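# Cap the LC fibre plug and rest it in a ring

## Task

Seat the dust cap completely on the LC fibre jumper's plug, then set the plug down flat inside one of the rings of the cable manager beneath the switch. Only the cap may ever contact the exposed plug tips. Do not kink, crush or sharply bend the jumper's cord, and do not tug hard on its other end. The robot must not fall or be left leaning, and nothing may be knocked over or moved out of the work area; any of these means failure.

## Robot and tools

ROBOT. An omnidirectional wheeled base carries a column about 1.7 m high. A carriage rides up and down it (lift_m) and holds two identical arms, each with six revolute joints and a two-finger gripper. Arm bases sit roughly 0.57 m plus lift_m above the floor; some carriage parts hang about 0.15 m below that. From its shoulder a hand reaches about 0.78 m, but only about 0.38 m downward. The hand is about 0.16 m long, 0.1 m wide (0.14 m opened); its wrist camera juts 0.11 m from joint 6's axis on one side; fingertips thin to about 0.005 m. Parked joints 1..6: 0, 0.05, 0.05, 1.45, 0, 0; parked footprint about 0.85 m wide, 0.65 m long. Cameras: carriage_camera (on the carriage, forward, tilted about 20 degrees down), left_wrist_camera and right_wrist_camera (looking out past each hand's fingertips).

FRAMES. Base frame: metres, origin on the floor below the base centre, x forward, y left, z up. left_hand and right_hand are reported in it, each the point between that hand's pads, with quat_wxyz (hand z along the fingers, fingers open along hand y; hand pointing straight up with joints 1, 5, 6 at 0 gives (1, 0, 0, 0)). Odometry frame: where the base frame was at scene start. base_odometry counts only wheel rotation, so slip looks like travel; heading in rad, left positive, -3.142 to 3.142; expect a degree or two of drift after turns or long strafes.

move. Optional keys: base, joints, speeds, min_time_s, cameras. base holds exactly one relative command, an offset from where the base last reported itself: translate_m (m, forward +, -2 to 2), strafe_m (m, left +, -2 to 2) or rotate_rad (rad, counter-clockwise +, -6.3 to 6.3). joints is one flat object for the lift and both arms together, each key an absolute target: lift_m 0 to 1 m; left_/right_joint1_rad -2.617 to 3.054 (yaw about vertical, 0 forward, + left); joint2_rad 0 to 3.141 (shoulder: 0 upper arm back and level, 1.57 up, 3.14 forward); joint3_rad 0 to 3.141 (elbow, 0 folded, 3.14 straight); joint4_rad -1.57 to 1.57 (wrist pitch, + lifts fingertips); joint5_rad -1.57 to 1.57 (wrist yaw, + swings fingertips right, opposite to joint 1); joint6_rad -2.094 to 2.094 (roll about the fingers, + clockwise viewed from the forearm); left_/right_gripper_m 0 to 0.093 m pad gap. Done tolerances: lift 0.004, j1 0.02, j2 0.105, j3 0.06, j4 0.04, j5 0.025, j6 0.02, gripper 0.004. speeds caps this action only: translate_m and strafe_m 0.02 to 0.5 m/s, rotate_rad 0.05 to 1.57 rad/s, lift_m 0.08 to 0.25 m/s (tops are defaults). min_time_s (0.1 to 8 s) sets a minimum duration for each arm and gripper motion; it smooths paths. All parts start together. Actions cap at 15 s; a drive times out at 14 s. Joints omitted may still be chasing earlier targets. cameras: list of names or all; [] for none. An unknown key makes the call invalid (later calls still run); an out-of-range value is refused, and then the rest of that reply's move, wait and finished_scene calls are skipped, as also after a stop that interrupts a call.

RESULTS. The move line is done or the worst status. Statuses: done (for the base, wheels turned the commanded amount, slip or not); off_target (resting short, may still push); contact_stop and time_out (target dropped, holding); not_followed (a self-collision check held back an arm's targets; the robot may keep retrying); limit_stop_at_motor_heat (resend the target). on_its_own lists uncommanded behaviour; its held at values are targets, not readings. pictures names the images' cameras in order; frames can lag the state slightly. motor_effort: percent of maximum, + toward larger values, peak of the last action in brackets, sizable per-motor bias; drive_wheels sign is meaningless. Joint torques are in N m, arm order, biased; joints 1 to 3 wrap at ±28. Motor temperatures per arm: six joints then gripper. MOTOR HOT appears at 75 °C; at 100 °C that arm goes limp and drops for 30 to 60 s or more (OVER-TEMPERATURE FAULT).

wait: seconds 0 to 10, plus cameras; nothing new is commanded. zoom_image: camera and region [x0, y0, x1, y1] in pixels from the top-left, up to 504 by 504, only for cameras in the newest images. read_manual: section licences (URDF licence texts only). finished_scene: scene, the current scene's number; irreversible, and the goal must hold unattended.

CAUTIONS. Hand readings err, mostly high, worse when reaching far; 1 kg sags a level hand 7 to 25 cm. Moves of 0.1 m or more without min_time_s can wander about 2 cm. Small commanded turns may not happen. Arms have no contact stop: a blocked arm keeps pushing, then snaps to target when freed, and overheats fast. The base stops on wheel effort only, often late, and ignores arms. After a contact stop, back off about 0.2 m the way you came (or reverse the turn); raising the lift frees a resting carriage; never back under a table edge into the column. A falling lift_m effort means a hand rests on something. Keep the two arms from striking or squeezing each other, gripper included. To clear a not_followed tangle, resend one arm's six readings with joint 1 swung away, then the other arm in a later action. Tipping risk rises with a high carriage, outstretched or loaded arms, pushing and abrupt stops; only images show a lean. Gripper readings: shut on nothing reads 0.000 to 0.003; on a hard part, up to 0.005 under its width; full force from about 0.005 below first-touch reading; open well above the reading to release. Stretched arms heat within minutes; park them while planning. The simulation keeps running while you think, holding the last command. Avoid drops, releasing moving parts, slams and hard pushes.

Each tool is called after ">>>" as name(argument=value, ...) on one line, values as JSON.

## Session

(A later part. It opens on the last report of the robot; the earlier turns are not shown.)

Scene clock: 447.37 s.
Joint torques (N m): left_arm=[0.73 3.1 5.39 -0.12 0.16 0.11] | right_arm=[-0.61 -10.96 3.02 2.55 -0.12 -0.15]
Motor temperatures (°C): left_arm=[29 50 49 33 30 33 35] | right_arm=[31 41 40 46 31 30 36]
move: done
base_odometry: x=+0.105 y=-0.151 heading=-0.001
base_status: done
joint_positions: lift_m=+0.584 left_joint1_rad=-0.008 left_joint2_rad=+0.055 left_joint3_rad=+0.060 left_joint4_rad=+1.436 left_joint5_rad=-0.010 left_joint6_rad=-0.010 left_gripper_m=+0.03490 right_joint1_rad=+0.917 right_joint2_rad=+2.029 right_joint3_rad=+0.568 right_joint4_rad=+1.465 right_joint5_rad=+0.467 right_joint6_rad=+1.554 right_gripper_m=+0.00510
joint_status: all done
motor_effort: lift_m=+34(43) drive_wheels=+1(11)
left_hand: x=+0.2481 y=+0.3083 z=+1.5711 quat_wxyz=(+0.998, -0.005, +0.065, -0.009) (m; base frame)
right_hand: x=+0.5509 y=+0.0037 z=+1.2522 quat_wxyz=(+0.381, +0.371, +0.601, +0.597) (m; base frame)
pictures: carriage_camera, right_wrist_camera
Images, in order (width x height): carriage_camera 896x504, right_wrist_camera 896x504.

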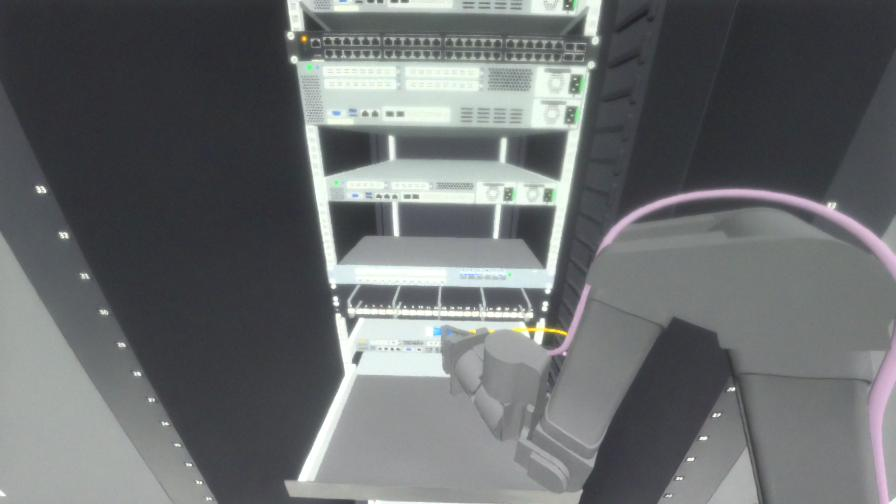

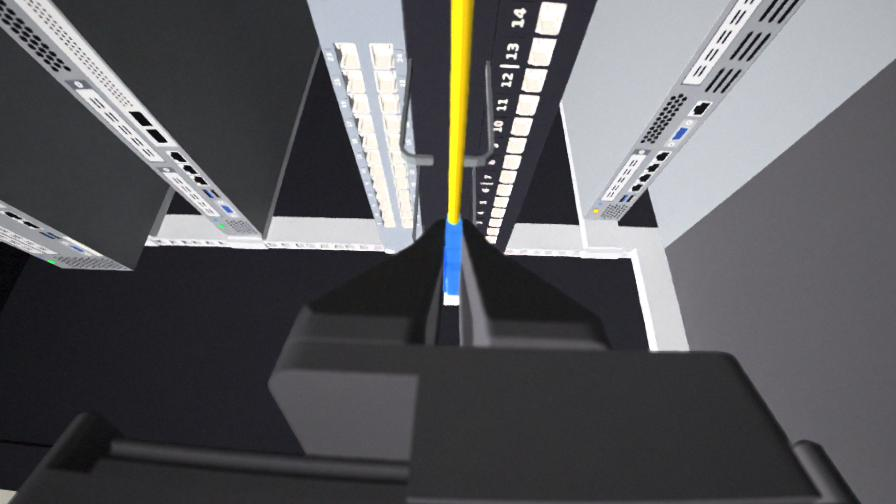

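>>> move(base={"strafe_m":-0.003}, speeds={"strafe_m":0.03}, cameras=[])

>>> move(base={"translate_m":0.055}, speeds={"translate_m":0.05}, cameras=["carriage_camera","right_wrist_camera"])

>>> zoom_image(camera="carriage_camera", region=[380, 260, 500, 350])

>>> zoom_image(camera="right_wrist_camera", region=[340, 40, 580, 310])

Scene clock: 457.63 s.
Joint torques (N m): left_arm=[0.55 3.11 5.39 -0.19 0.13 0.11] | right_arm=[-0.12 -10.81 3.21 2.54 -0.09 -0.15]
Motor temperatures (°C): left_arm=[29 48 49 32 29 33 34] | right_arm=[31 43 39 48 31 30 36]
move: done
base_odometry: x=+0.105 y=-0.154 heading=-0.001
base_status: done
joint_positions: lift_m=+0.584 left_joint1_rad=-0.006 left_joint2_rad=+0.055 left_joint3_rad=+0.060 left_joint4_rad=+1.440 left_joint5_rad=-0.008 left_joint6_rad=-0.010 left_gripper_m=+0.03490 right_joint1_rad=+0.913 right_joint2_rad=+2.028 right_joint3_rad=+0.566 right_joint4_rad=+1.466 right_joint5_rad=+0.465 right_joint6_rad=+1.554 right_gripper_m=+0.00510
joint_status: not commanded
motor_effort: lift_m=+35(35) drive_wheels=+0(13)
left_hand: x=+0.2472 y=+0.3081 z=+1.5712 quat_wxyz=(+0.998, -0.004, +0.063, -0.008) (m; base frame)
right_hand: x=+0.5516 y=+0.0023 z=+1.2523 quat_wxyz=(+0.381, +0.371, +0.600, +0.597) (m; base frame)
pictures: none
No camera images: "cameras" was empty.

Scene clock: 459.23 s.
Joint torques (N m): left_arm=[0.54 3.11 5.39 -0.22 0.14 0.11] | right_arm=[-1.32 -10.47 4.38 2.44 0.18 -0.15]
Motor temperatures (°C): left_arm=[29 48 49 32 29 33 34] | right_arm=[31 43 39 48 31 30 36]
move: done
base_odometry: x=+0.160 y=-0.154 heading=-0.001
base_status: done
joint_positions: lift_m=+0.584 left_joint1_rad=-0.006 left_joint2_rad=+0.055 left_joint3_rad=+0.060 left_joint4_rad=+1.444 left_joint5_rad=-0.008 left_joint6_rad=-0.010 left_gripper_m=+0.03490 right_joint1_rad=+0.924 right_joint2_rad=+2.025 right_joint3_rad=+0.551 right_joint4_rad=+1.475 right_joint5_rad=+0.439 right_joint6_rad=+1.554 right_gripper_m=+0.00510
joint_status: not commanded
motor_effort: lift_m=+35(35) drive_wheels=+1(10)
left_hand: x=+0.2463 y=+0.3081 z=+1.5713 quat_wxyz=(+0.998, -0.004, +0.061, -0.008) (m; base frame)
right_hand: x=+0.5440 y=+0.0073 z=+1.2513 quat_wxyz=(+0.370, +0.360, +0.608, +0.603) (m; base frame)
pictures: carriage_camera, right_wrist_camera
Images, in order (width x height): carriage_camera 896x504, right_wrist_camera 896x504.

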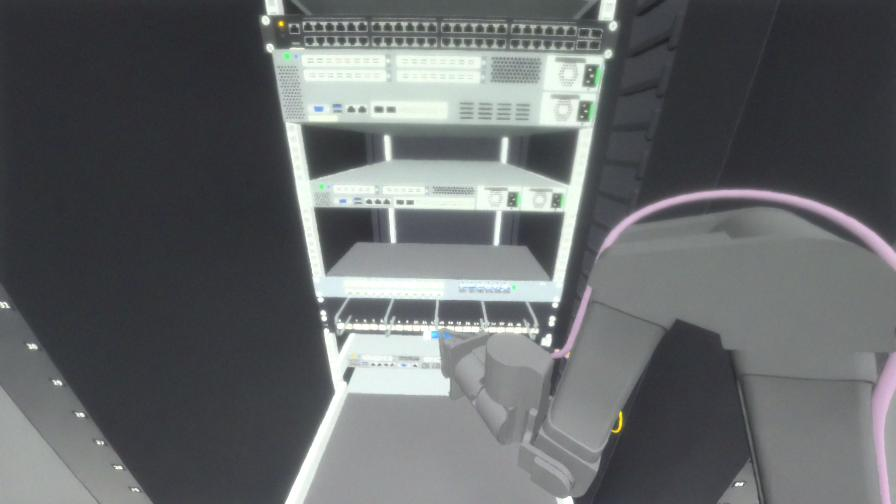

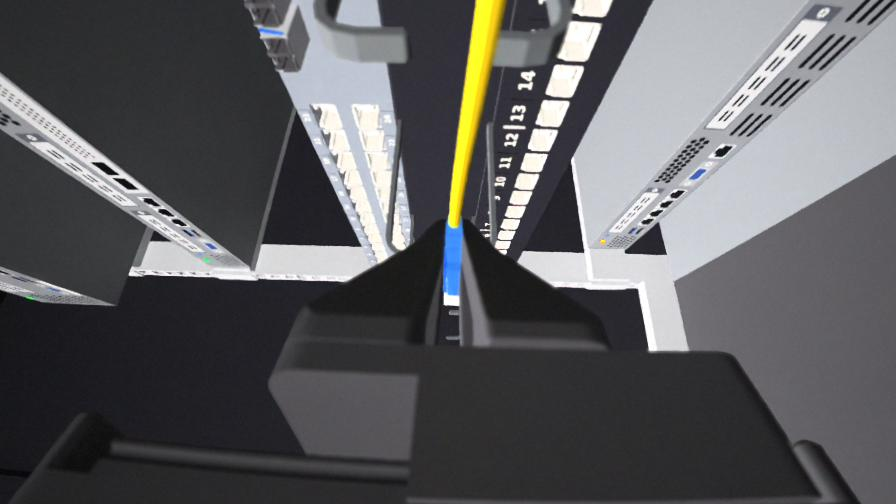

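Scaled by 4.200 from the camera's 896x504 image, which has a finer 1280x720 frame.

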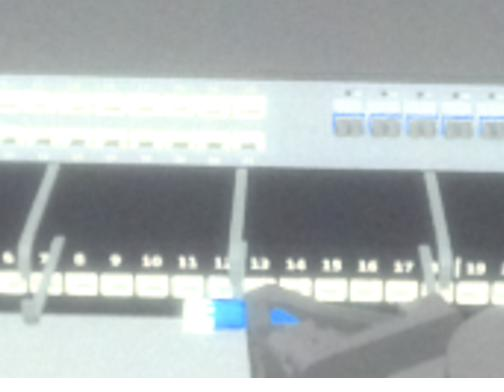

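Scaled by 1.867 from the camera's 896x504 image, which has a finer 1280x720 frame.

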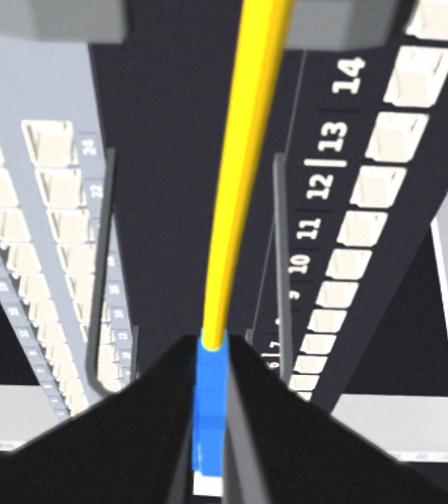

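>>> move(base={"translate_m":-0.03}, speeds={"translate_m":0.06}, cameras=[])

>>> move(base={"strafe_m":-0.008}, speeds={"strafe_m":0.04}, cameras=["carriage_camera","right_wrist_camera"])

>>> zoom_image(camera="carriage_camera", region=[380, 270, 500, 360])

>>> zoom_image(camera="right_wrist_camera", region=[340, 180, 560, 340])

Scene clock: 467.50 s.
Joint torques (N m): left_arm=[0.55 3.08 5.38 -0.25 0.14 0.12] | right_arm=[-0.44 -10.47 4.38 2.44 0.11 -0.14]
Motor temperatures (°C): left_arm=[29 46 48 31 29 33 34] | right_arm=[31 43 39 48 31 30 36]
move: done
base_odometry: x=+0.130 y=-0.154 heading=-0.001
base_status: done
joint_positions: lift_m=+0.584 left_joint1_rad=-0.006 left_joint2_rad=+0.055 left_joint3_rad=+0.060 left_joint4_rad=+1.446 left_joint5_rad=-0.008 left_joint6_rad=-0.010 left_gripper_m=+0.03490 right_joint1_rad=+0.914 right_joint2_rad=+2.025 right_joint3_rad=+0.551 right_joint4_rad=+1.475 right_joint5_rad=+0.447 right_joint6_rad=+1.554 right_gripper_m=+0.00510
joint_status: not commanded
motor_effort: lift_m=+35(35) drive_wheels=-2(8)
left_hand: x=+0.2458 y=+0.3081 z=+1.5714 quat_wxyz=(+0.998, -0.004, +0.060, -0.008) (m; base frame)
right_hand: x=+0.5477 y=+0.0030 z=+1.2513 quat_wxyz=(+0.375, +0.366, +0.605, +0.600) (m; base frame)
pictures: none
No camera images: "cameras" was empty.

Scene clock: 468.17 s.
Joint torques (N m): left_arm=[0.43 3.11 5.37 -0.25 0.13 0.11] | right_arm=[-0.2 -10.45 4.38 2.44 0.09 -0.15]
Motor temperatures (°C): left_arm=[29 46 48 31 29 33 34] | right_arm=[31 43 39 48 31 30 36]
move: done
base_odometry: x=+0.130 y=-0.162 heading=-0.001
base_status: done
joint_positions: lift_m=+0.584 left_joint1_rad=-0.005 left_joint2_rad=+0.055 left_joint3_rad=+0.060 left_joint4_rad=+1.446 left_joint5_rad=-0.007 left_joint6_rad=-0.010 left_gripper_m=+0.03490 right_joint1_rad=+0.912 right_joint2_rad=+2.025 right_joint3_rad=+0.551 right_joint4_rad=+1.475 right_joint5_rad=+0.449 right_joint6_rad=+1.554 right_gripper_m=+0.00510
joint_status: not commanded
motor_effort: lift_m=+35(35) drive_wheels=+1(7)
left_hand: x=+0.2458 y=+0.3080 z=+1.5714 quat_wxyz=(+0.998, -0.004, +0.060, -0.007) (m; base frame)
right_hand: x=+0.5487 y=+0.0018 z=+1.2513 quat_wxyz=(+0.377, +0.367, +0.604, +0.599) (m; base frame)
pictures: carriage_camera, right_wrist_camera
Images, in order (width x height): carriage_camera 896x504, right_wrist_camera 896x504.

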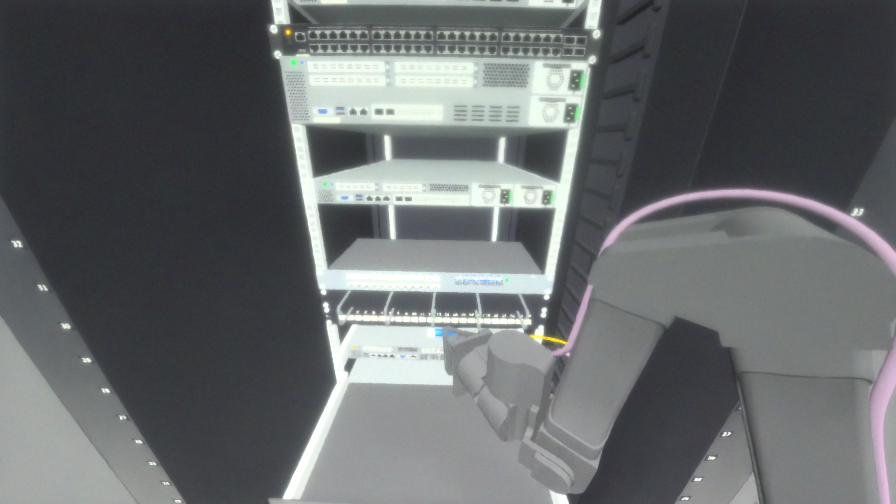

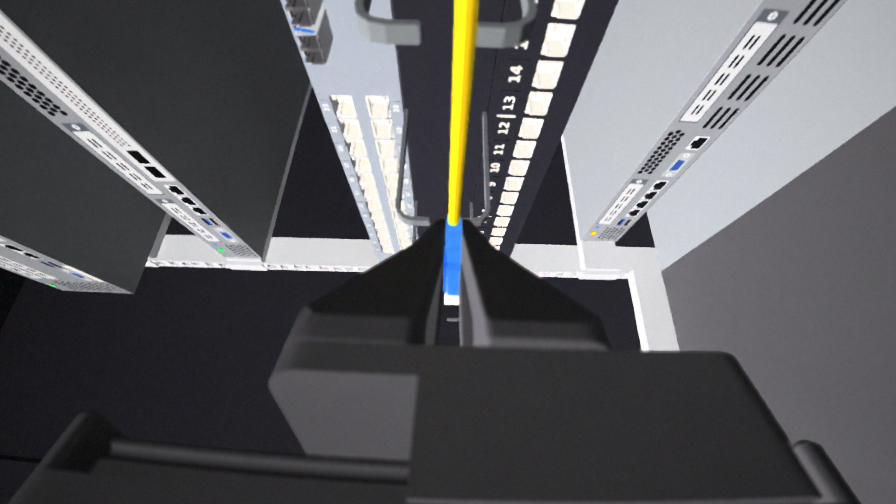

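Scaled by 4.200 from the camera's 896x504 image, which has a finer 1280x720 frame.

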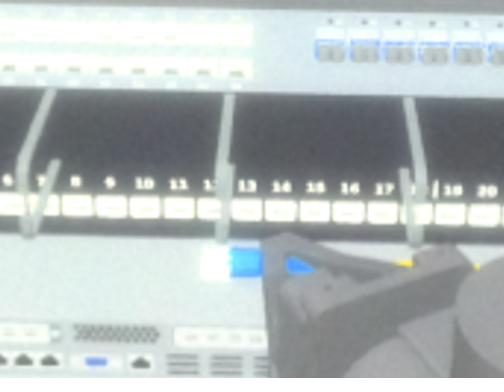

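Scaled by 2.291 from the camera's 896x504 image, which has a finer 1280x720 frame.

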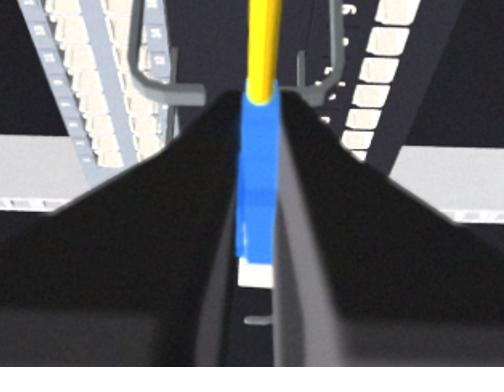

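>>> move(base={"strafe_m":0.004}, speeds={"strafe_m":0.03}, joints={"lift_m":0.5855}, cameras=[])

>>> move(base={"translate_m":0.03}, speeds={"translate_m":0.04}, cameras=["carriage_camera","right_wrist_camera"])

>>> zoom_image(camera="carriage_camera", region=[380, 270, 500, 360])

>>> zoom_image(camera="right_wrist_camera", region=[340, 180, 560, 340])

Scene clock: 477.33 s.
Joint torques (N m): left_arm=[0.42 3.11 5.48 -0.24 0.14 0.11] | right_arm=[-0.1 -10.29 4.4 2.43 0.06 -0.15]
Motor temperatures (°C): left_arm=[29 45 48 31 29 33 34] | right_arm=[31 43 39 47 31 30 36]
move: done
base_odometry: x=+0.130 y=-0.158 heading=-0.001
base_status: done
joint_positions: lift_m=+0.585 left_joint1_rad=-0.004 left_joint2_rad=+0.055 left_joint3_rad=+0.059 left_joint4_rad=+1.446 left_joint5_rad=-0.006 left_joint6_rad=-0.010 left_gripper_m=+0.03490 right_joint1_rad=+0.912 right_joint2_rad=+2.023 right_joint3_rad=+0.551 right_joint4_rad=+1.474 right_joint5_rad=+0.450 right_joint6_rad=+1.554 right_gripper_m=+0.00510
joint_status: all done
motor_effort: lift_m=+37(42) drive_wheels=-2(7)
left_hand: x=+0.2460 y=+0.3079 z=+1.5725 quat_wxyz=(+0.998, -0.003, +0.060, -0.007) (m; base frame)
right_hand: x=+0.5488 y=+0.0015 z=+1.2532 quat_wxyz=(+0.377, +0.367, +0.603, +0.599) (m; base frame)
pictures: none
No camera images: "cameras" was empty.

Scene clock: 478.57 s.
Joint torques (N m): left_arm=[0.4 3.15 5.38 -0.29 0.13 0.11] | right_arm=[-1.09 -10.17 5.19 2.31 0.05 -0.15]
Motor temperatures (°C): left_arm=[29 45 48 31 29 33 34] | right_arm=[31 43 39 47 31 30 36]
move: done
base_odometry: x=+0.160 y=-0.158 heading=-0.001
base_status: done
joint_positions: lift_m=+0.585 left_joint1_rad=-0.004 left_joint2_rad=+0.055 left_joint3_rad=+0.059 left_joint4_rad=+1.448 left_joint5_rad=-0.006 left_joint6_rad=-0.010 left_gripper_m=+0.03490 right_joint1_rad=+0.922 right_joint2_rad=+2.023 right_joint3_rad=+0.542 right_joint4_rad=+1.485 right_joint5_rad=+0.451 right_joint6_rad=+1.554 right_gripper_m=+0.00510
joint_status: not commanded
motor_effort: lift_m=+37(37) drive_wheels=+3(11)
left_hand: x=+0.2454 y=+0.3079 z=+1.5726 quat_wxyz=(+0.998, -0.003, +0.059, -0.007) (m; base frame)
right_hand: x=+0.5444 y=+0.0028 z=+1.2528 quat_wxyz=(+0.375, +0.365, +0.604, +0.601) (m; base frame)
pictures: carriage_camera, right_wrist_camera
Images, in order (width x height): carriage_camera 896x504, right_wrist_camera 896x504.

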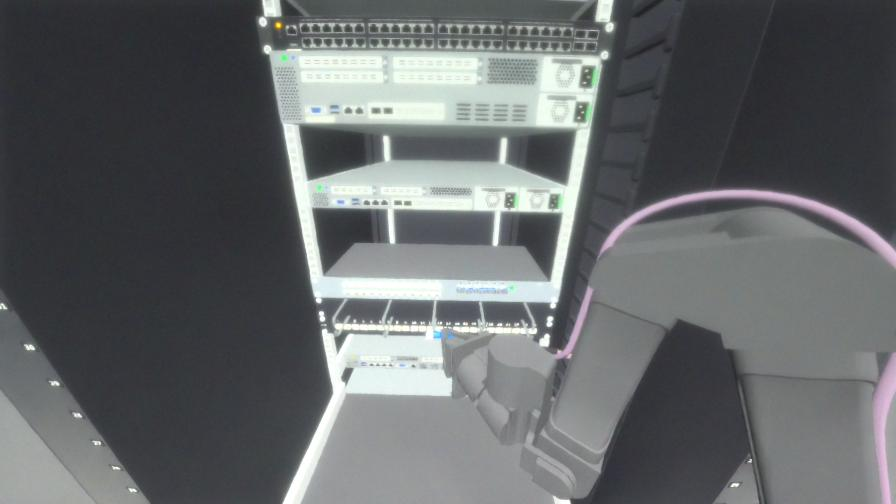

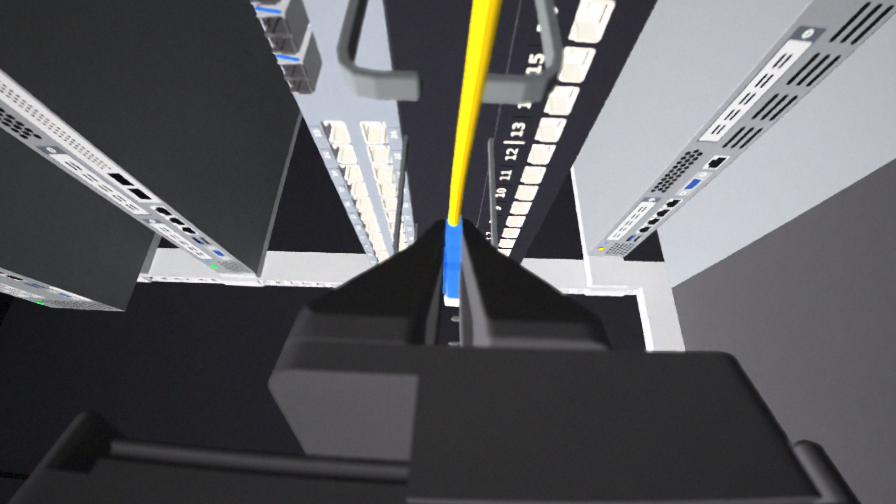

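Scaled by 4.200 from the camera's 896x504 image, which has a finer 1280x720 frame.

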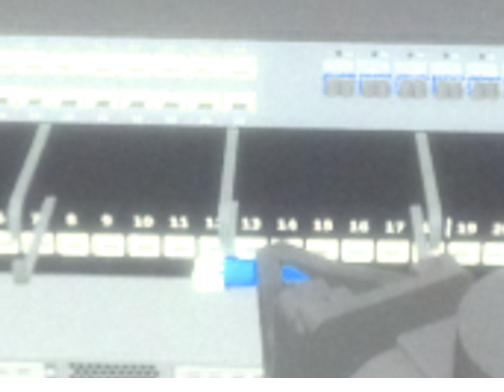

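Scaled by 2.291 from the camera's 896x504 image, which has a finer 1280x720 frame.

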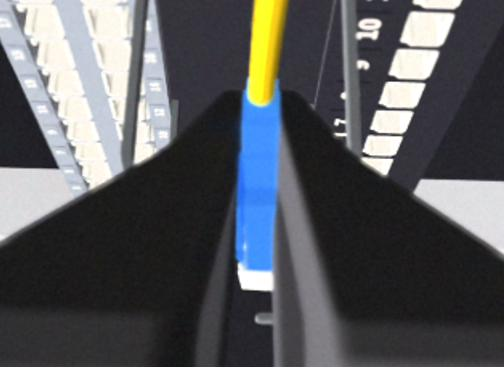

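>>> move(base={"translate_m":-0.02}, speeds={"translate_m":0.06}, joints={"lift_m":0.586}, cameras=["carriage_camera","right_wrist_camera"])

>>> zoom_image(camera="carriage_camera", region=[400, 295, 470, 350])

>>> zoom_image(camera="right_wrist_camera", region=[390, 190, 510, 350])

Scene clock: 508.60 s.
Joint torques (N m): left_arm=[0.43 3.08 5.44 -0.28 0.12 0.11] | right_arm=[-0.46 -10.29 5.19 2.37 0.07 -0.15]
Motor temperatures (°C): left_arm=[29 44 47 31 29 33 34] | right_arm=[31 46 39 49 31 30 36]
move: done
base_odometry: x=+0.140 y=-0.158 heading=-0.001
base_status: done
joint_positions: lift_m=+0.586 left_joint1_rad=-0.004 left_joint2_rad=+0.055 left_joint3_rad=+0.059 left_joint4_rad=+1.448 left_joint5_rad=-0.006 left_joint6_rad=-0.010 left_gripper_m=+0.03490 right_joint1_rad=+0.916 right_joint2_rad=+2.023 right_joint3_rad=+0.542 right_joint4_rad=+1.482 right_joint5_rad=+0.450 right_joint6_rad=+1.554 right_gripper_m=+0.00509
joint_status: all done
motor_effort: lift_m=+37(39) drive_wheels=-3(10)
left_hand: x=+0.2454 y=+0.3079 z=+1.5730 quat_wxyz=(+0.998, -0.003, +0.059, -0.007) (m; base frame)
right_hand: x=+0.5462 y=+0.0009 z=+1.2524 quat_wxyz=(+0.376, +0.366, +0.605, +0.599) (m; base frame)
pictures: carriage_camera, right_wrist_camera
Images, in order (width x height): carriage_camera 896x504, right_wrist_camera 896x504.

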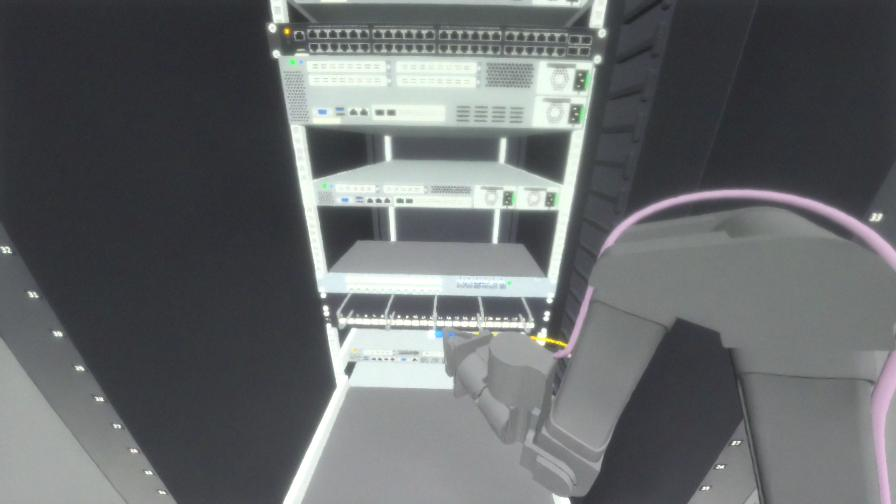

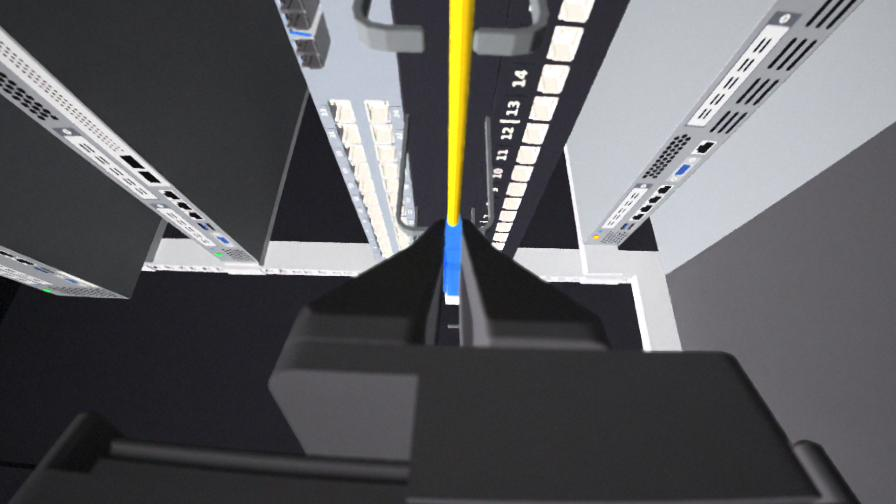

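Scaled by 7.200 from the camera's 896x504 image, which has a finer 1280x720 frame.

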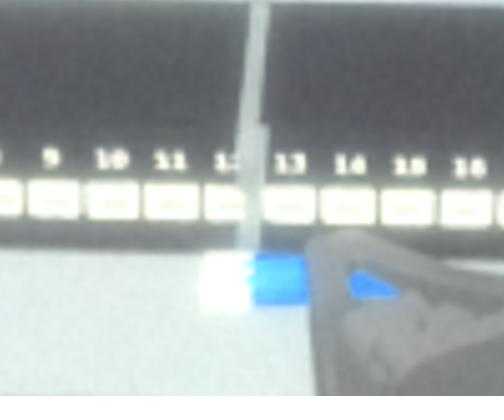

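Scaled by 3.150 from the camera's 896x504 image, which has a finer 1280x720 frame.

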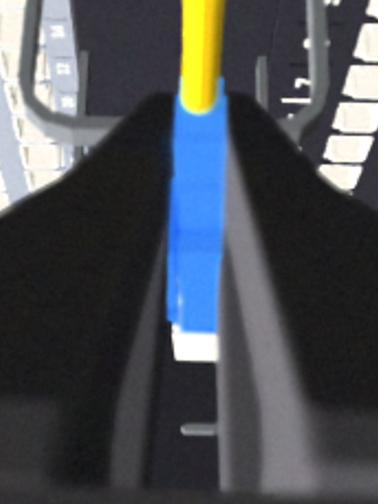

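>>> move(base={"translate_m":-0.015}, speeds={"translate_m":0.06}, joints={"lift_m":0.590,"right_joint6_rad":1.615}, cameras=["carriage_camera","right_wrist_camera"])

>>> zoom_image(camera="carriage_camera", region=[400, 295, 470, 350])

>>> zoom_image(camera="right_wrist_camera", region=[390, 190, 510, 350])

Scene clock: 522.97 s.
Joint torques (N m): left_arm=[0.43 3.12 5.48 -0.28 0.13 0.11] | right_arm=[-0.35 -10.07 4.79 2.42 0.07 -0.11]
Motor temperatures (°C): left_arm=[29 43 47 31 29 33 34] | right_arm=[31 46 39 49 31 30 36]
move: done
base_odometry: x=+0.125 y=-0.158 heading=-0.001
base_status: done
joint_positions: lift_m=+0.590 left_joint1_rad=-0.004 left_joint2_rad=+0.055 left_joint3_rad=+0.059 left_joint4_rad=+1.448 left_joint5_rad=-0.006 left_joint6_rad=-0.010 left_gripper_m=+0.03490 right_joint1_rad=+0.914 right_joint2_rad=+2.021 right_joint3_rad=+0.547 right_joint4_rad=+1.477 right_joint5_rad=+0.450 right_joint6_rad=+1.604 right_gripper_m=+0.00509
joint_status: all done
motor_effort: lift_m=+36(42) drive_wheels=-2(8)
left_hand: x=+0.2455 y=+0.3079 z=+1.5771 quat_wxyz=(+0.998, -0.003, +0.059, -0.007) (m; base frame)
right_hand: x=+0.5473 y=+0.0014 z=+1.2575 quat_wxyz=(+0.362, +0.382, +0.595, +0.608) (m; base frame)
pictures: carriage_camera, right_wrist_camera
Images, in order (width x height): carriage_camera 896x504, right_wrist_camera 896x504.

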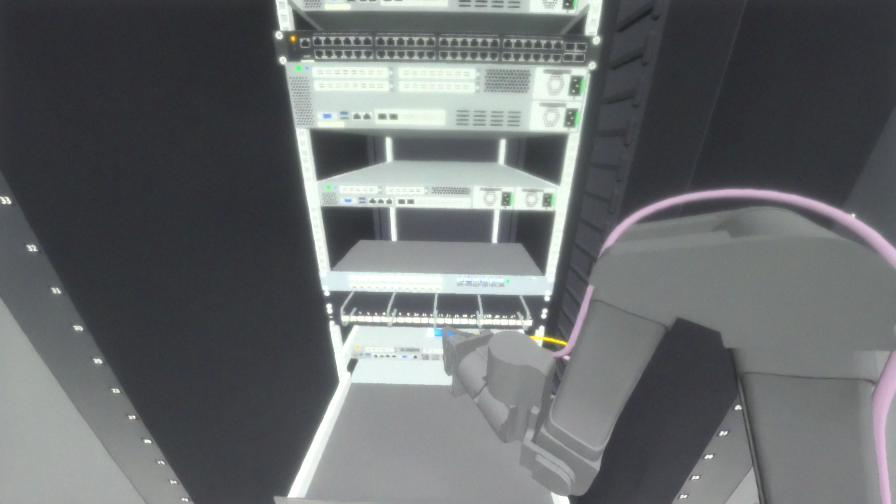

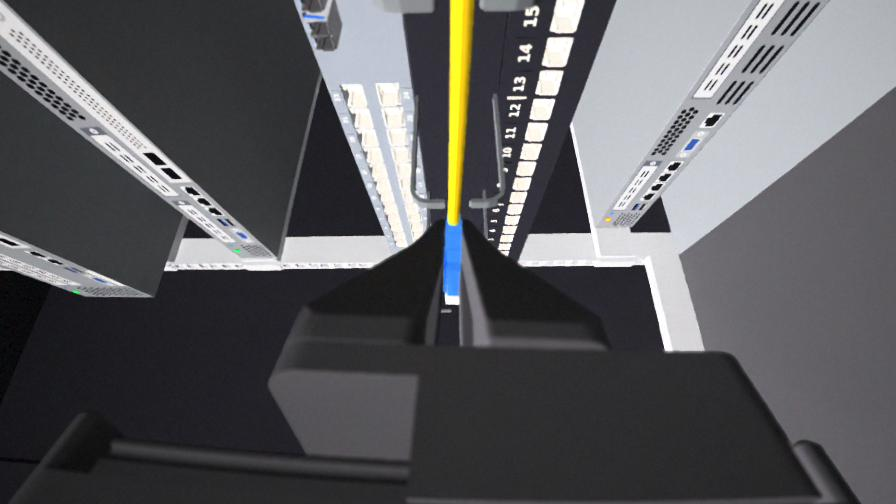

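Scaled by 7.200 from the camera's 896x504 image, which has a finer 1280x720 frame.

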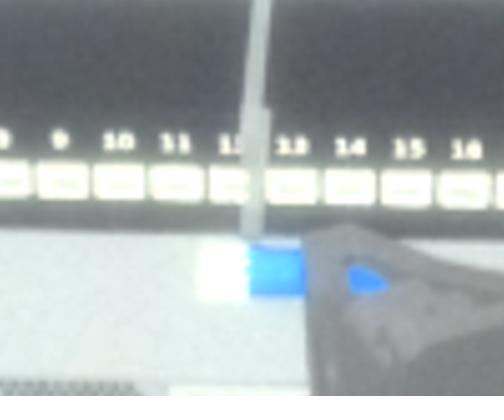

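Scaled by 3.150 from the camera's 896x504 image, which has a finer 1280x720 frame.

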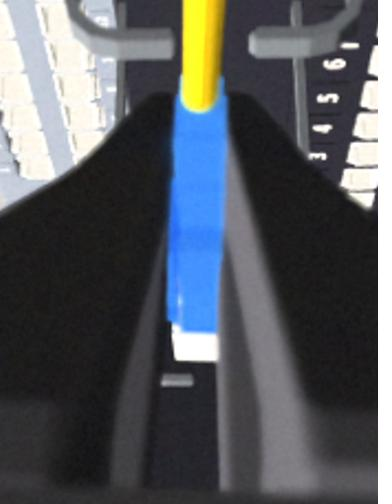

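>>> move(joints={"lift_m":0.589}, base={"translate_m":0.04}, speeds={"translate_m":0.04}, cameras=["carriage_camera","right_wrist_camera"])

>>> zoom_image(camera="carriage_camera", region=[400, 295, 470, 350])

>>> zoom_image(camera="right_wrist_camera", region=[390, 190, 510, 350])

Scene clock: 531.73 s.
Joint torques (N m): left_arm=[0.42 3.21 5.45 -0.29 0.14 0.11] | right_arm=[-0.31 -10.09 4.81 2.44 0.07 -0.1]
Motor temperatures (°C): left_arm=[29 43 47 31 29 33 34] | right_arm=[31 46 39 48 31 30 36]
move: done
base_odometry: x=+0.165 y=-0.158 heading=-0.001
base_status: done
joint_positions: lift_m=+0.589 left_joint1_rad=-0.004 left_joint2_rad=+0.054 left_joint3_rad=+0.059 left_joint4_rad=+1.449 left_joint5_rad=-0.006 left_joint6_rad=-0.010 left_gripper_m=+0.03490 right_joint1_rad=+0.914 right_joint2_rad=+2.021 right_joint3_rad=+0.547 right_joint4_rad=+1.475 right_joint5_rad=+0.450 right_joint6_rad=+1.605 right_gripper_m=+0.00509
joint_status: all done
motor_effort: lift_m=+33(34) drive_wheels=+2(9)
left_hand: x=+0.2451 y=+0.3079 z=+1.5762 quat_wxyz=(+0.998, -0.003, +0.058, -0.007) (m; base frame)
right_hand: x=+0.5473 y=+0.0014 z=+1.2564 quat_wxyz=(+0.361, +0.382, +0.595, +0.608) (m; base frame)
pictures: carriage_camera, right_wrist_camera
Images, in order (width x height): carriage_camera 896x504, right_wrist_camera 896x504.

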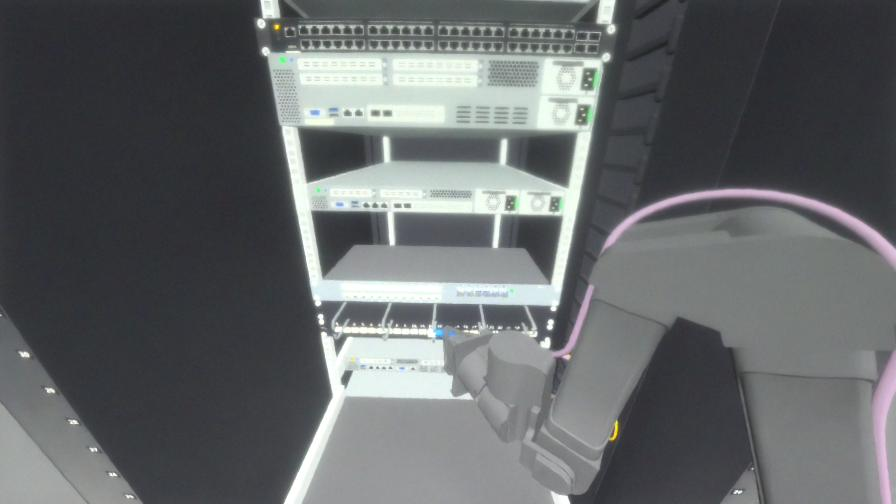

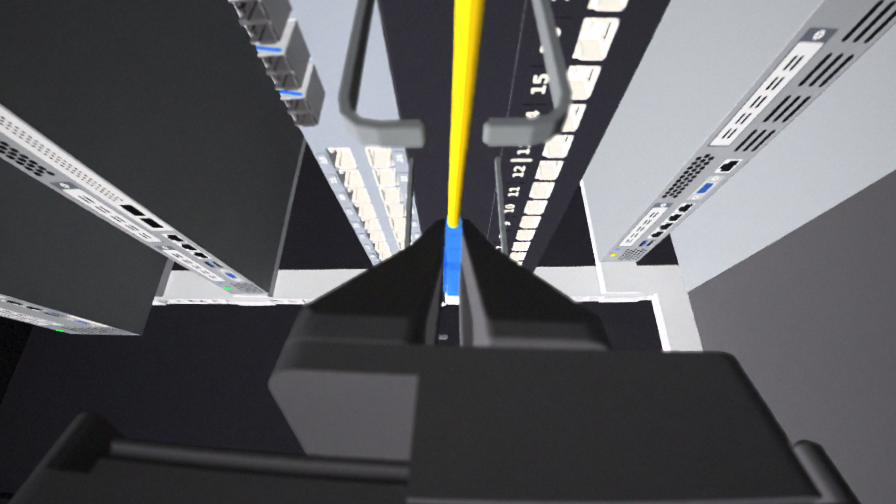

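Scaled by 7.200 from the camera's 896x504 image, which has a finer 1280x720 frame.

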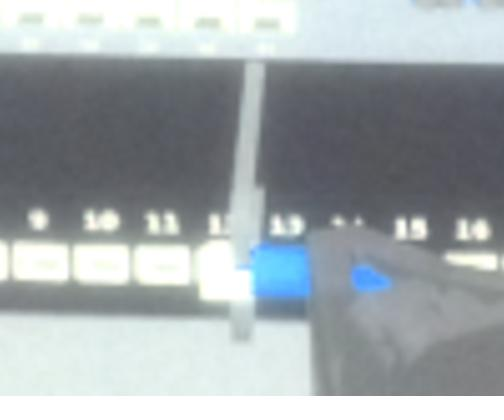

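Scaled by 3.150 from the camera's 896x504 image, which has a finer 1280x720 frame.

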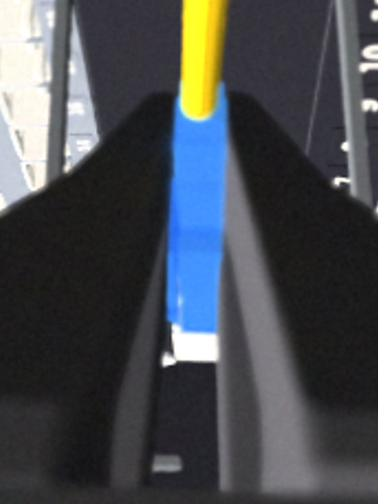

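>>> move(base={"translate_m":0.027}, speeds={"translate_m":0.04}, cameras=["carriage_camera","right_wrist_camera"])

>>> zoom_image(camera="carriage_camera", region=[400, 305, 470, 360])

Scene clock: 536.30 s.
Joint torques (N m): left_arm=[0.43 3.17 5.52 -0.29 0.12 0.11] | right_arm=[-0.34 -10.09 4.79 2.43 0.06 -0.1]
Motor temperatures (°C): left_arm=[29 43 47 31 29 33 34] | right_arm=[31 46 39 48 31 30 36]
move: done
base_odometry: x=+0.192 y=-0.158 heading=-0.002
base_status: done
joint_positions: lift_m=+0.589 left_joint1_rad=-0.004 left_joint2_rad=+0.054 left_joint3_rad=+0.059 left_joint4_rad=+1.450 left_joint5_rad=-0.006 left_joint6_rad=-0.010 left_gripper_m=+0.03490 right_joint1_rad=+0.914 right_joint2_rad=+2.021 right_joint3_rad=+0.547 right_joint4_rad=+1.475 right_joint5_rad=+0.450 right_joint6_rad=+1.605 right_gripper_m=+0.00509
joint_status: not commanded
motor_effort: lift_m=+33(34) drive_wheels=+4(13)
left_hand: x=+0.2449 y=+0.3079 z=+1.5763 quat_wxyz=(+0.998, -0.003, +0.058, -0.007) (m; base frame)
right_hand: x=+0.5474 y=+0.0013 z=+1.2564 quat_wxyz=(+0.361, +0.382, +0.595, +0.608) (m; base frame)
pictures: carriage_camera, right_wrist_camera
Images, in order (width x height): carriage_camera 896x504, right_wrist_camera 896x504.

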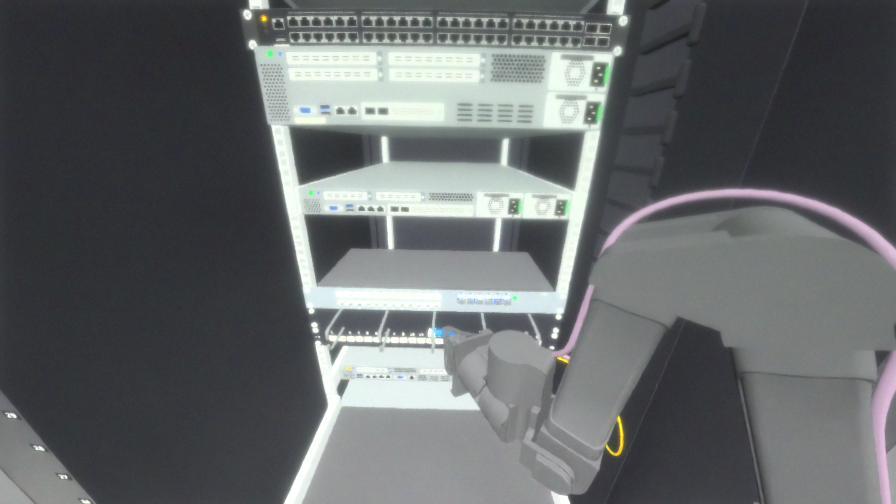

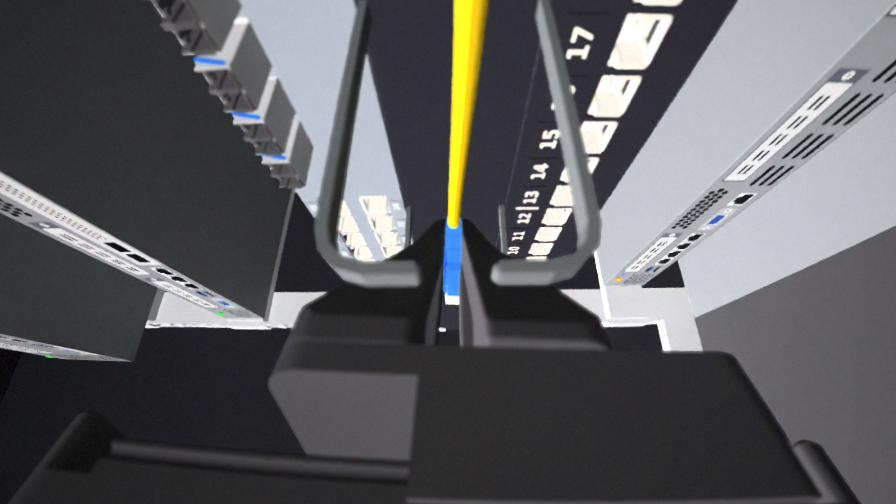

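Scaled by 7.200 from the camera's 896x504 image, which has a finer 1280x720 frame.

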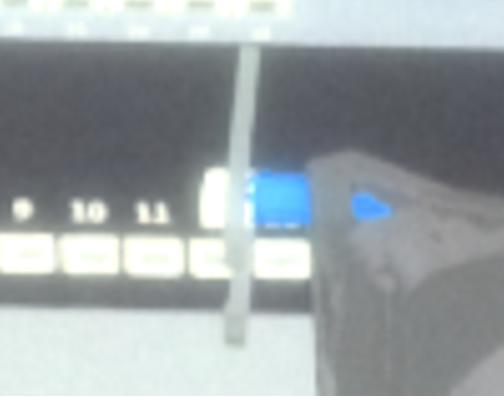

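>>> move(base={"strafe_m":0.011}, speeds={"strafe_m":0.03}, cameras=[])

>>> move(joints={"lift_m":0.572}, speeds={"lift_m":0.08}, cameras=["carriage_camera","right_wrist_camera"])

>>> zoom_image(camera="carriage_camera", region=[400, 305, 470, 360])

Scene clock: 542.30 s.
Joint torques (N m): left_arm=[0.38 3.19 5.45 -0.31 0.12 0.1] | right_arm=[-0.13 -10.11 4.82 2.45 0.06 -0.11]
Motor temperatures (°C): left_arm=[29 43 47 31 29 33 34] | right_arm=[31 46 39 48 31 30 36]
move: done
base_odometry: x=+0.192 y=-0.147 heading=-0.002
base_status: done
joint_positions: lift_m=+0.589 left_joint1_rad=-0.004 left_joint2_rad=+0.054 left_joint3_rad=+0.059 left_joint4_rad=+1.450 left_joint5_rad=-0.006 left_joint6_rad=-0.010 left_gripper_m=+0.03490 right_joint1_rad=+0.912 right_joint2_rad=+2.021 right_joint3_rad=+0.547 right_joint4_rad=+1.475 right_joint5_rad=+0.452 right_joint6_rad=+1.605 right_gripper_m=+0.00509
joint_status: not commanded
motor_effort: lift_m=+33(34) drive_wheels=-3(7)
left_hand: x=+0.2449 y=+0.3078 z=+1.5763 quat_wxyz=(+0.998, -0.003, +0.058, -0.007) (m; base frame)
right_hand: x=+0.5481 y=+0.0005 z=+1.2564 quat_wxyz=(+0.362, +0.383, +0.594, +0.607) (m; base frame)
pictures: none
No camera images: "cameras" was empty.

Scene clock: 542.87 s.
Joint torques (N m): left_arm=[0.4 3.19 5.45 -0.3 0.11 0.11] | right_arm=[-0.1 -9.81 4.81 2.46 0.05 -0.11]
Motor temperatures (°C): left_arm=[29 43 47 31 29 33 34] | right_arm=[31 46 39 48 31 30 36]
move: done
base_odometry: x=+0.192 y=-0.147 heading=-0.002
base_status: not commanded
joint_positions: lift_m=+0.572 left_joint1_rad=-0.004 left_joint2_rad=+0.054 left_joint3_rad=+0.059 left_joint4_rad=+1.450 left_joint5_rad=-0.006 left_joint6_rad=-0.010 left_gripper_m=+0.03490 right_joint1_rad=+0.912 right_joint2_rad=+2.018 right_joint3_rad=+0.547 right_joint4_rad=+1.473 right_joint5_rad=+0.452 right_joint6_rad=+1.606 right_gripper_m=+0.00509
joint_status: all done
motor_effort: lift_m=+35(36) drive_wheels=+3(6)
left_hand: x=+0.2449 y=+0.3078 z=+1.5592 quat_wxyz=(+0.998, -0.003, +0.058, -0.007) (m; base frame)
right_hand: x=+0.5481 y=+0.0004 z=+1.2401 quat_wxyz=(+0.362, +0.383, +0.594, +0.608) (m; base frame)
pictures: carriage_camera, right_wrist_camera
Images, in order (width x height): carriage_camera 896x504, right_wrist_camera 896x504.

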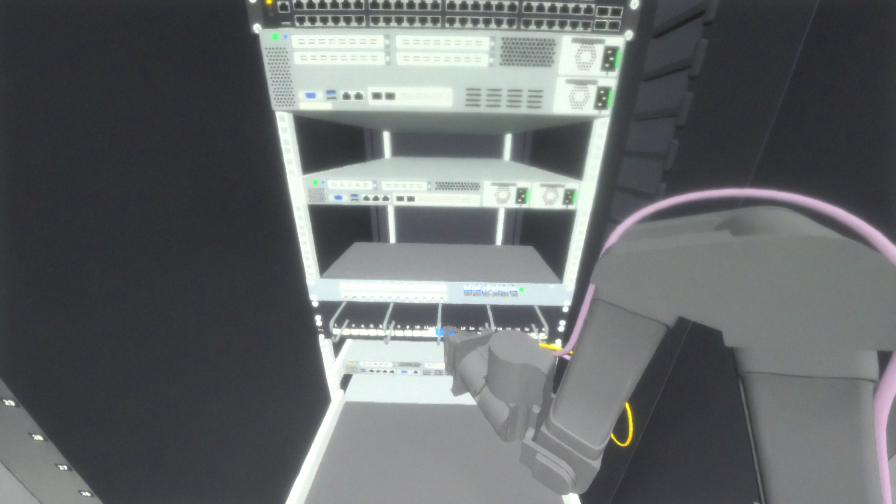

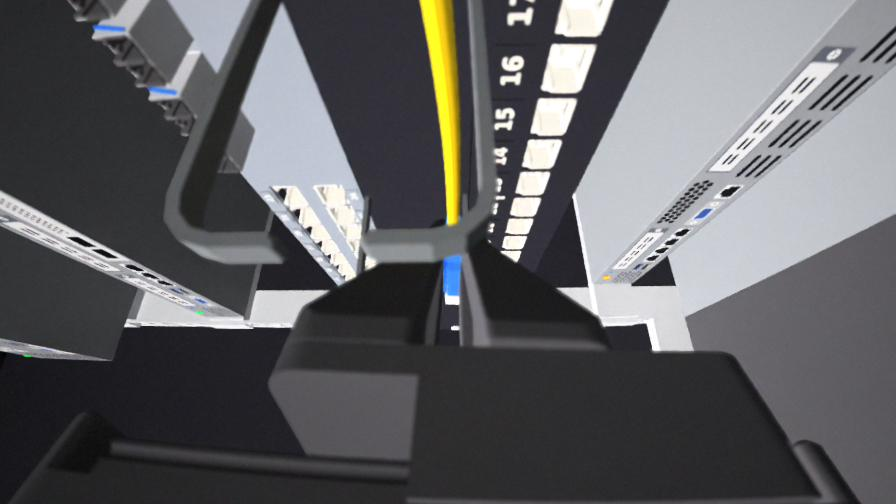

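Scaled by 7.200 from the camera's 896x504 image, which has a finer 1280x720 frame.

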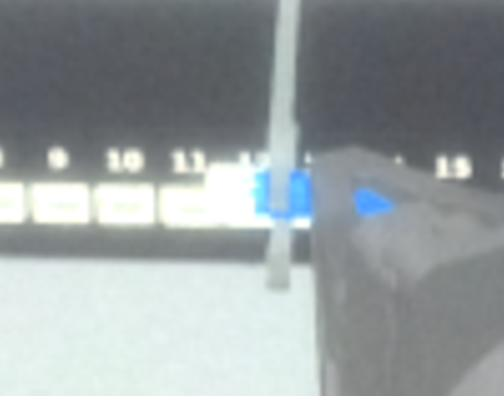

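>>> move(joints={"lift_m":0.5675}, speeds={"lift_m":0.08}, cameras=["carriage_camera"])

>>> zoom_image(camera="carriage_camera", region=[400, 305, 470, 360])

Scene clock: 547.57 s.
Joint torques (N m): left_arm=[0.39 3.25 5.63 -0.3 0.12 0.11] | right_arm=[-0.12 -9.7 4.81 2.32 0.05 -0.12]
Motor temperatures (°C): left_arm=[29 43 47 31 29 33 34] | right_arm=[31 46 39 48 31 30 36]
move: done
base_odometry: x=+0.192 y=-0.147 heading=-0.002
base_status: not commanded
joint_positions: lift_m=+0.568 left_joint1_rad=-0.004 left_joint2_rad=+0.053 left_joint3_rad=+0.057 left_joint4_rad=+1.450 left_joint5_rad=-0.006 left_joint6_rad=-0.010 left_gripper_m=+0.03490 right_joint1_rad=+0.912 right_joint2_rad=+2.017 right_joint3_rad=+0.547 right_joint4_rad=+1.484 right_joint5_rad=+0.452 right_joint6_rad=+1.607 right_gripper_m=+0.00509
joint_status: all done
motor_effort: lift_m=+34(36) drive_wheels=+2(6)
left_hand: x=+0.2450 y=+0.3078 z=+1.5543 quat_wxyz=(+0.998, -0.003, +0.058, -0.007) (m; base frame)
right_hand: x=+0.5481 y=+0.0004 z=+1.2384 quat_wxyz=(+0.362, +0.383, +0.590, +0.612) (m; base frame)
pictures: carriage_camera
Images, in order (width x height): carriage_camera 896x504.

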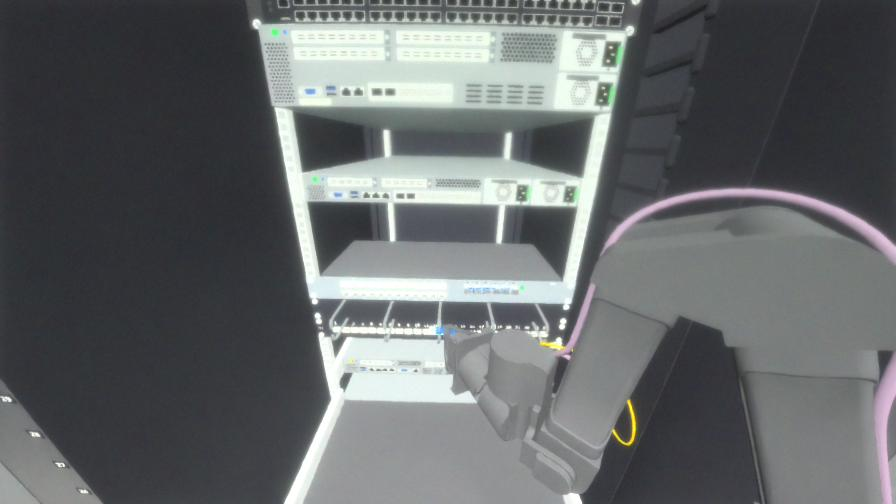

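Scaled by 7.200 from the camera's 896x504 image, which has a finer 1280x720 frame.

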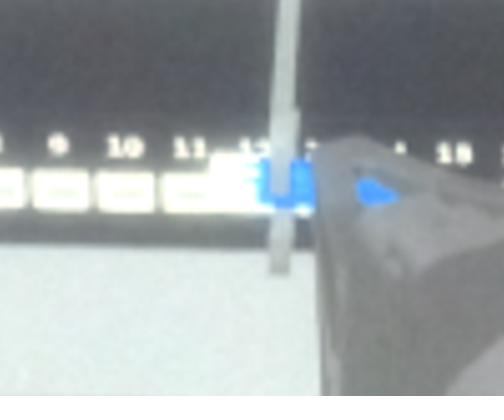

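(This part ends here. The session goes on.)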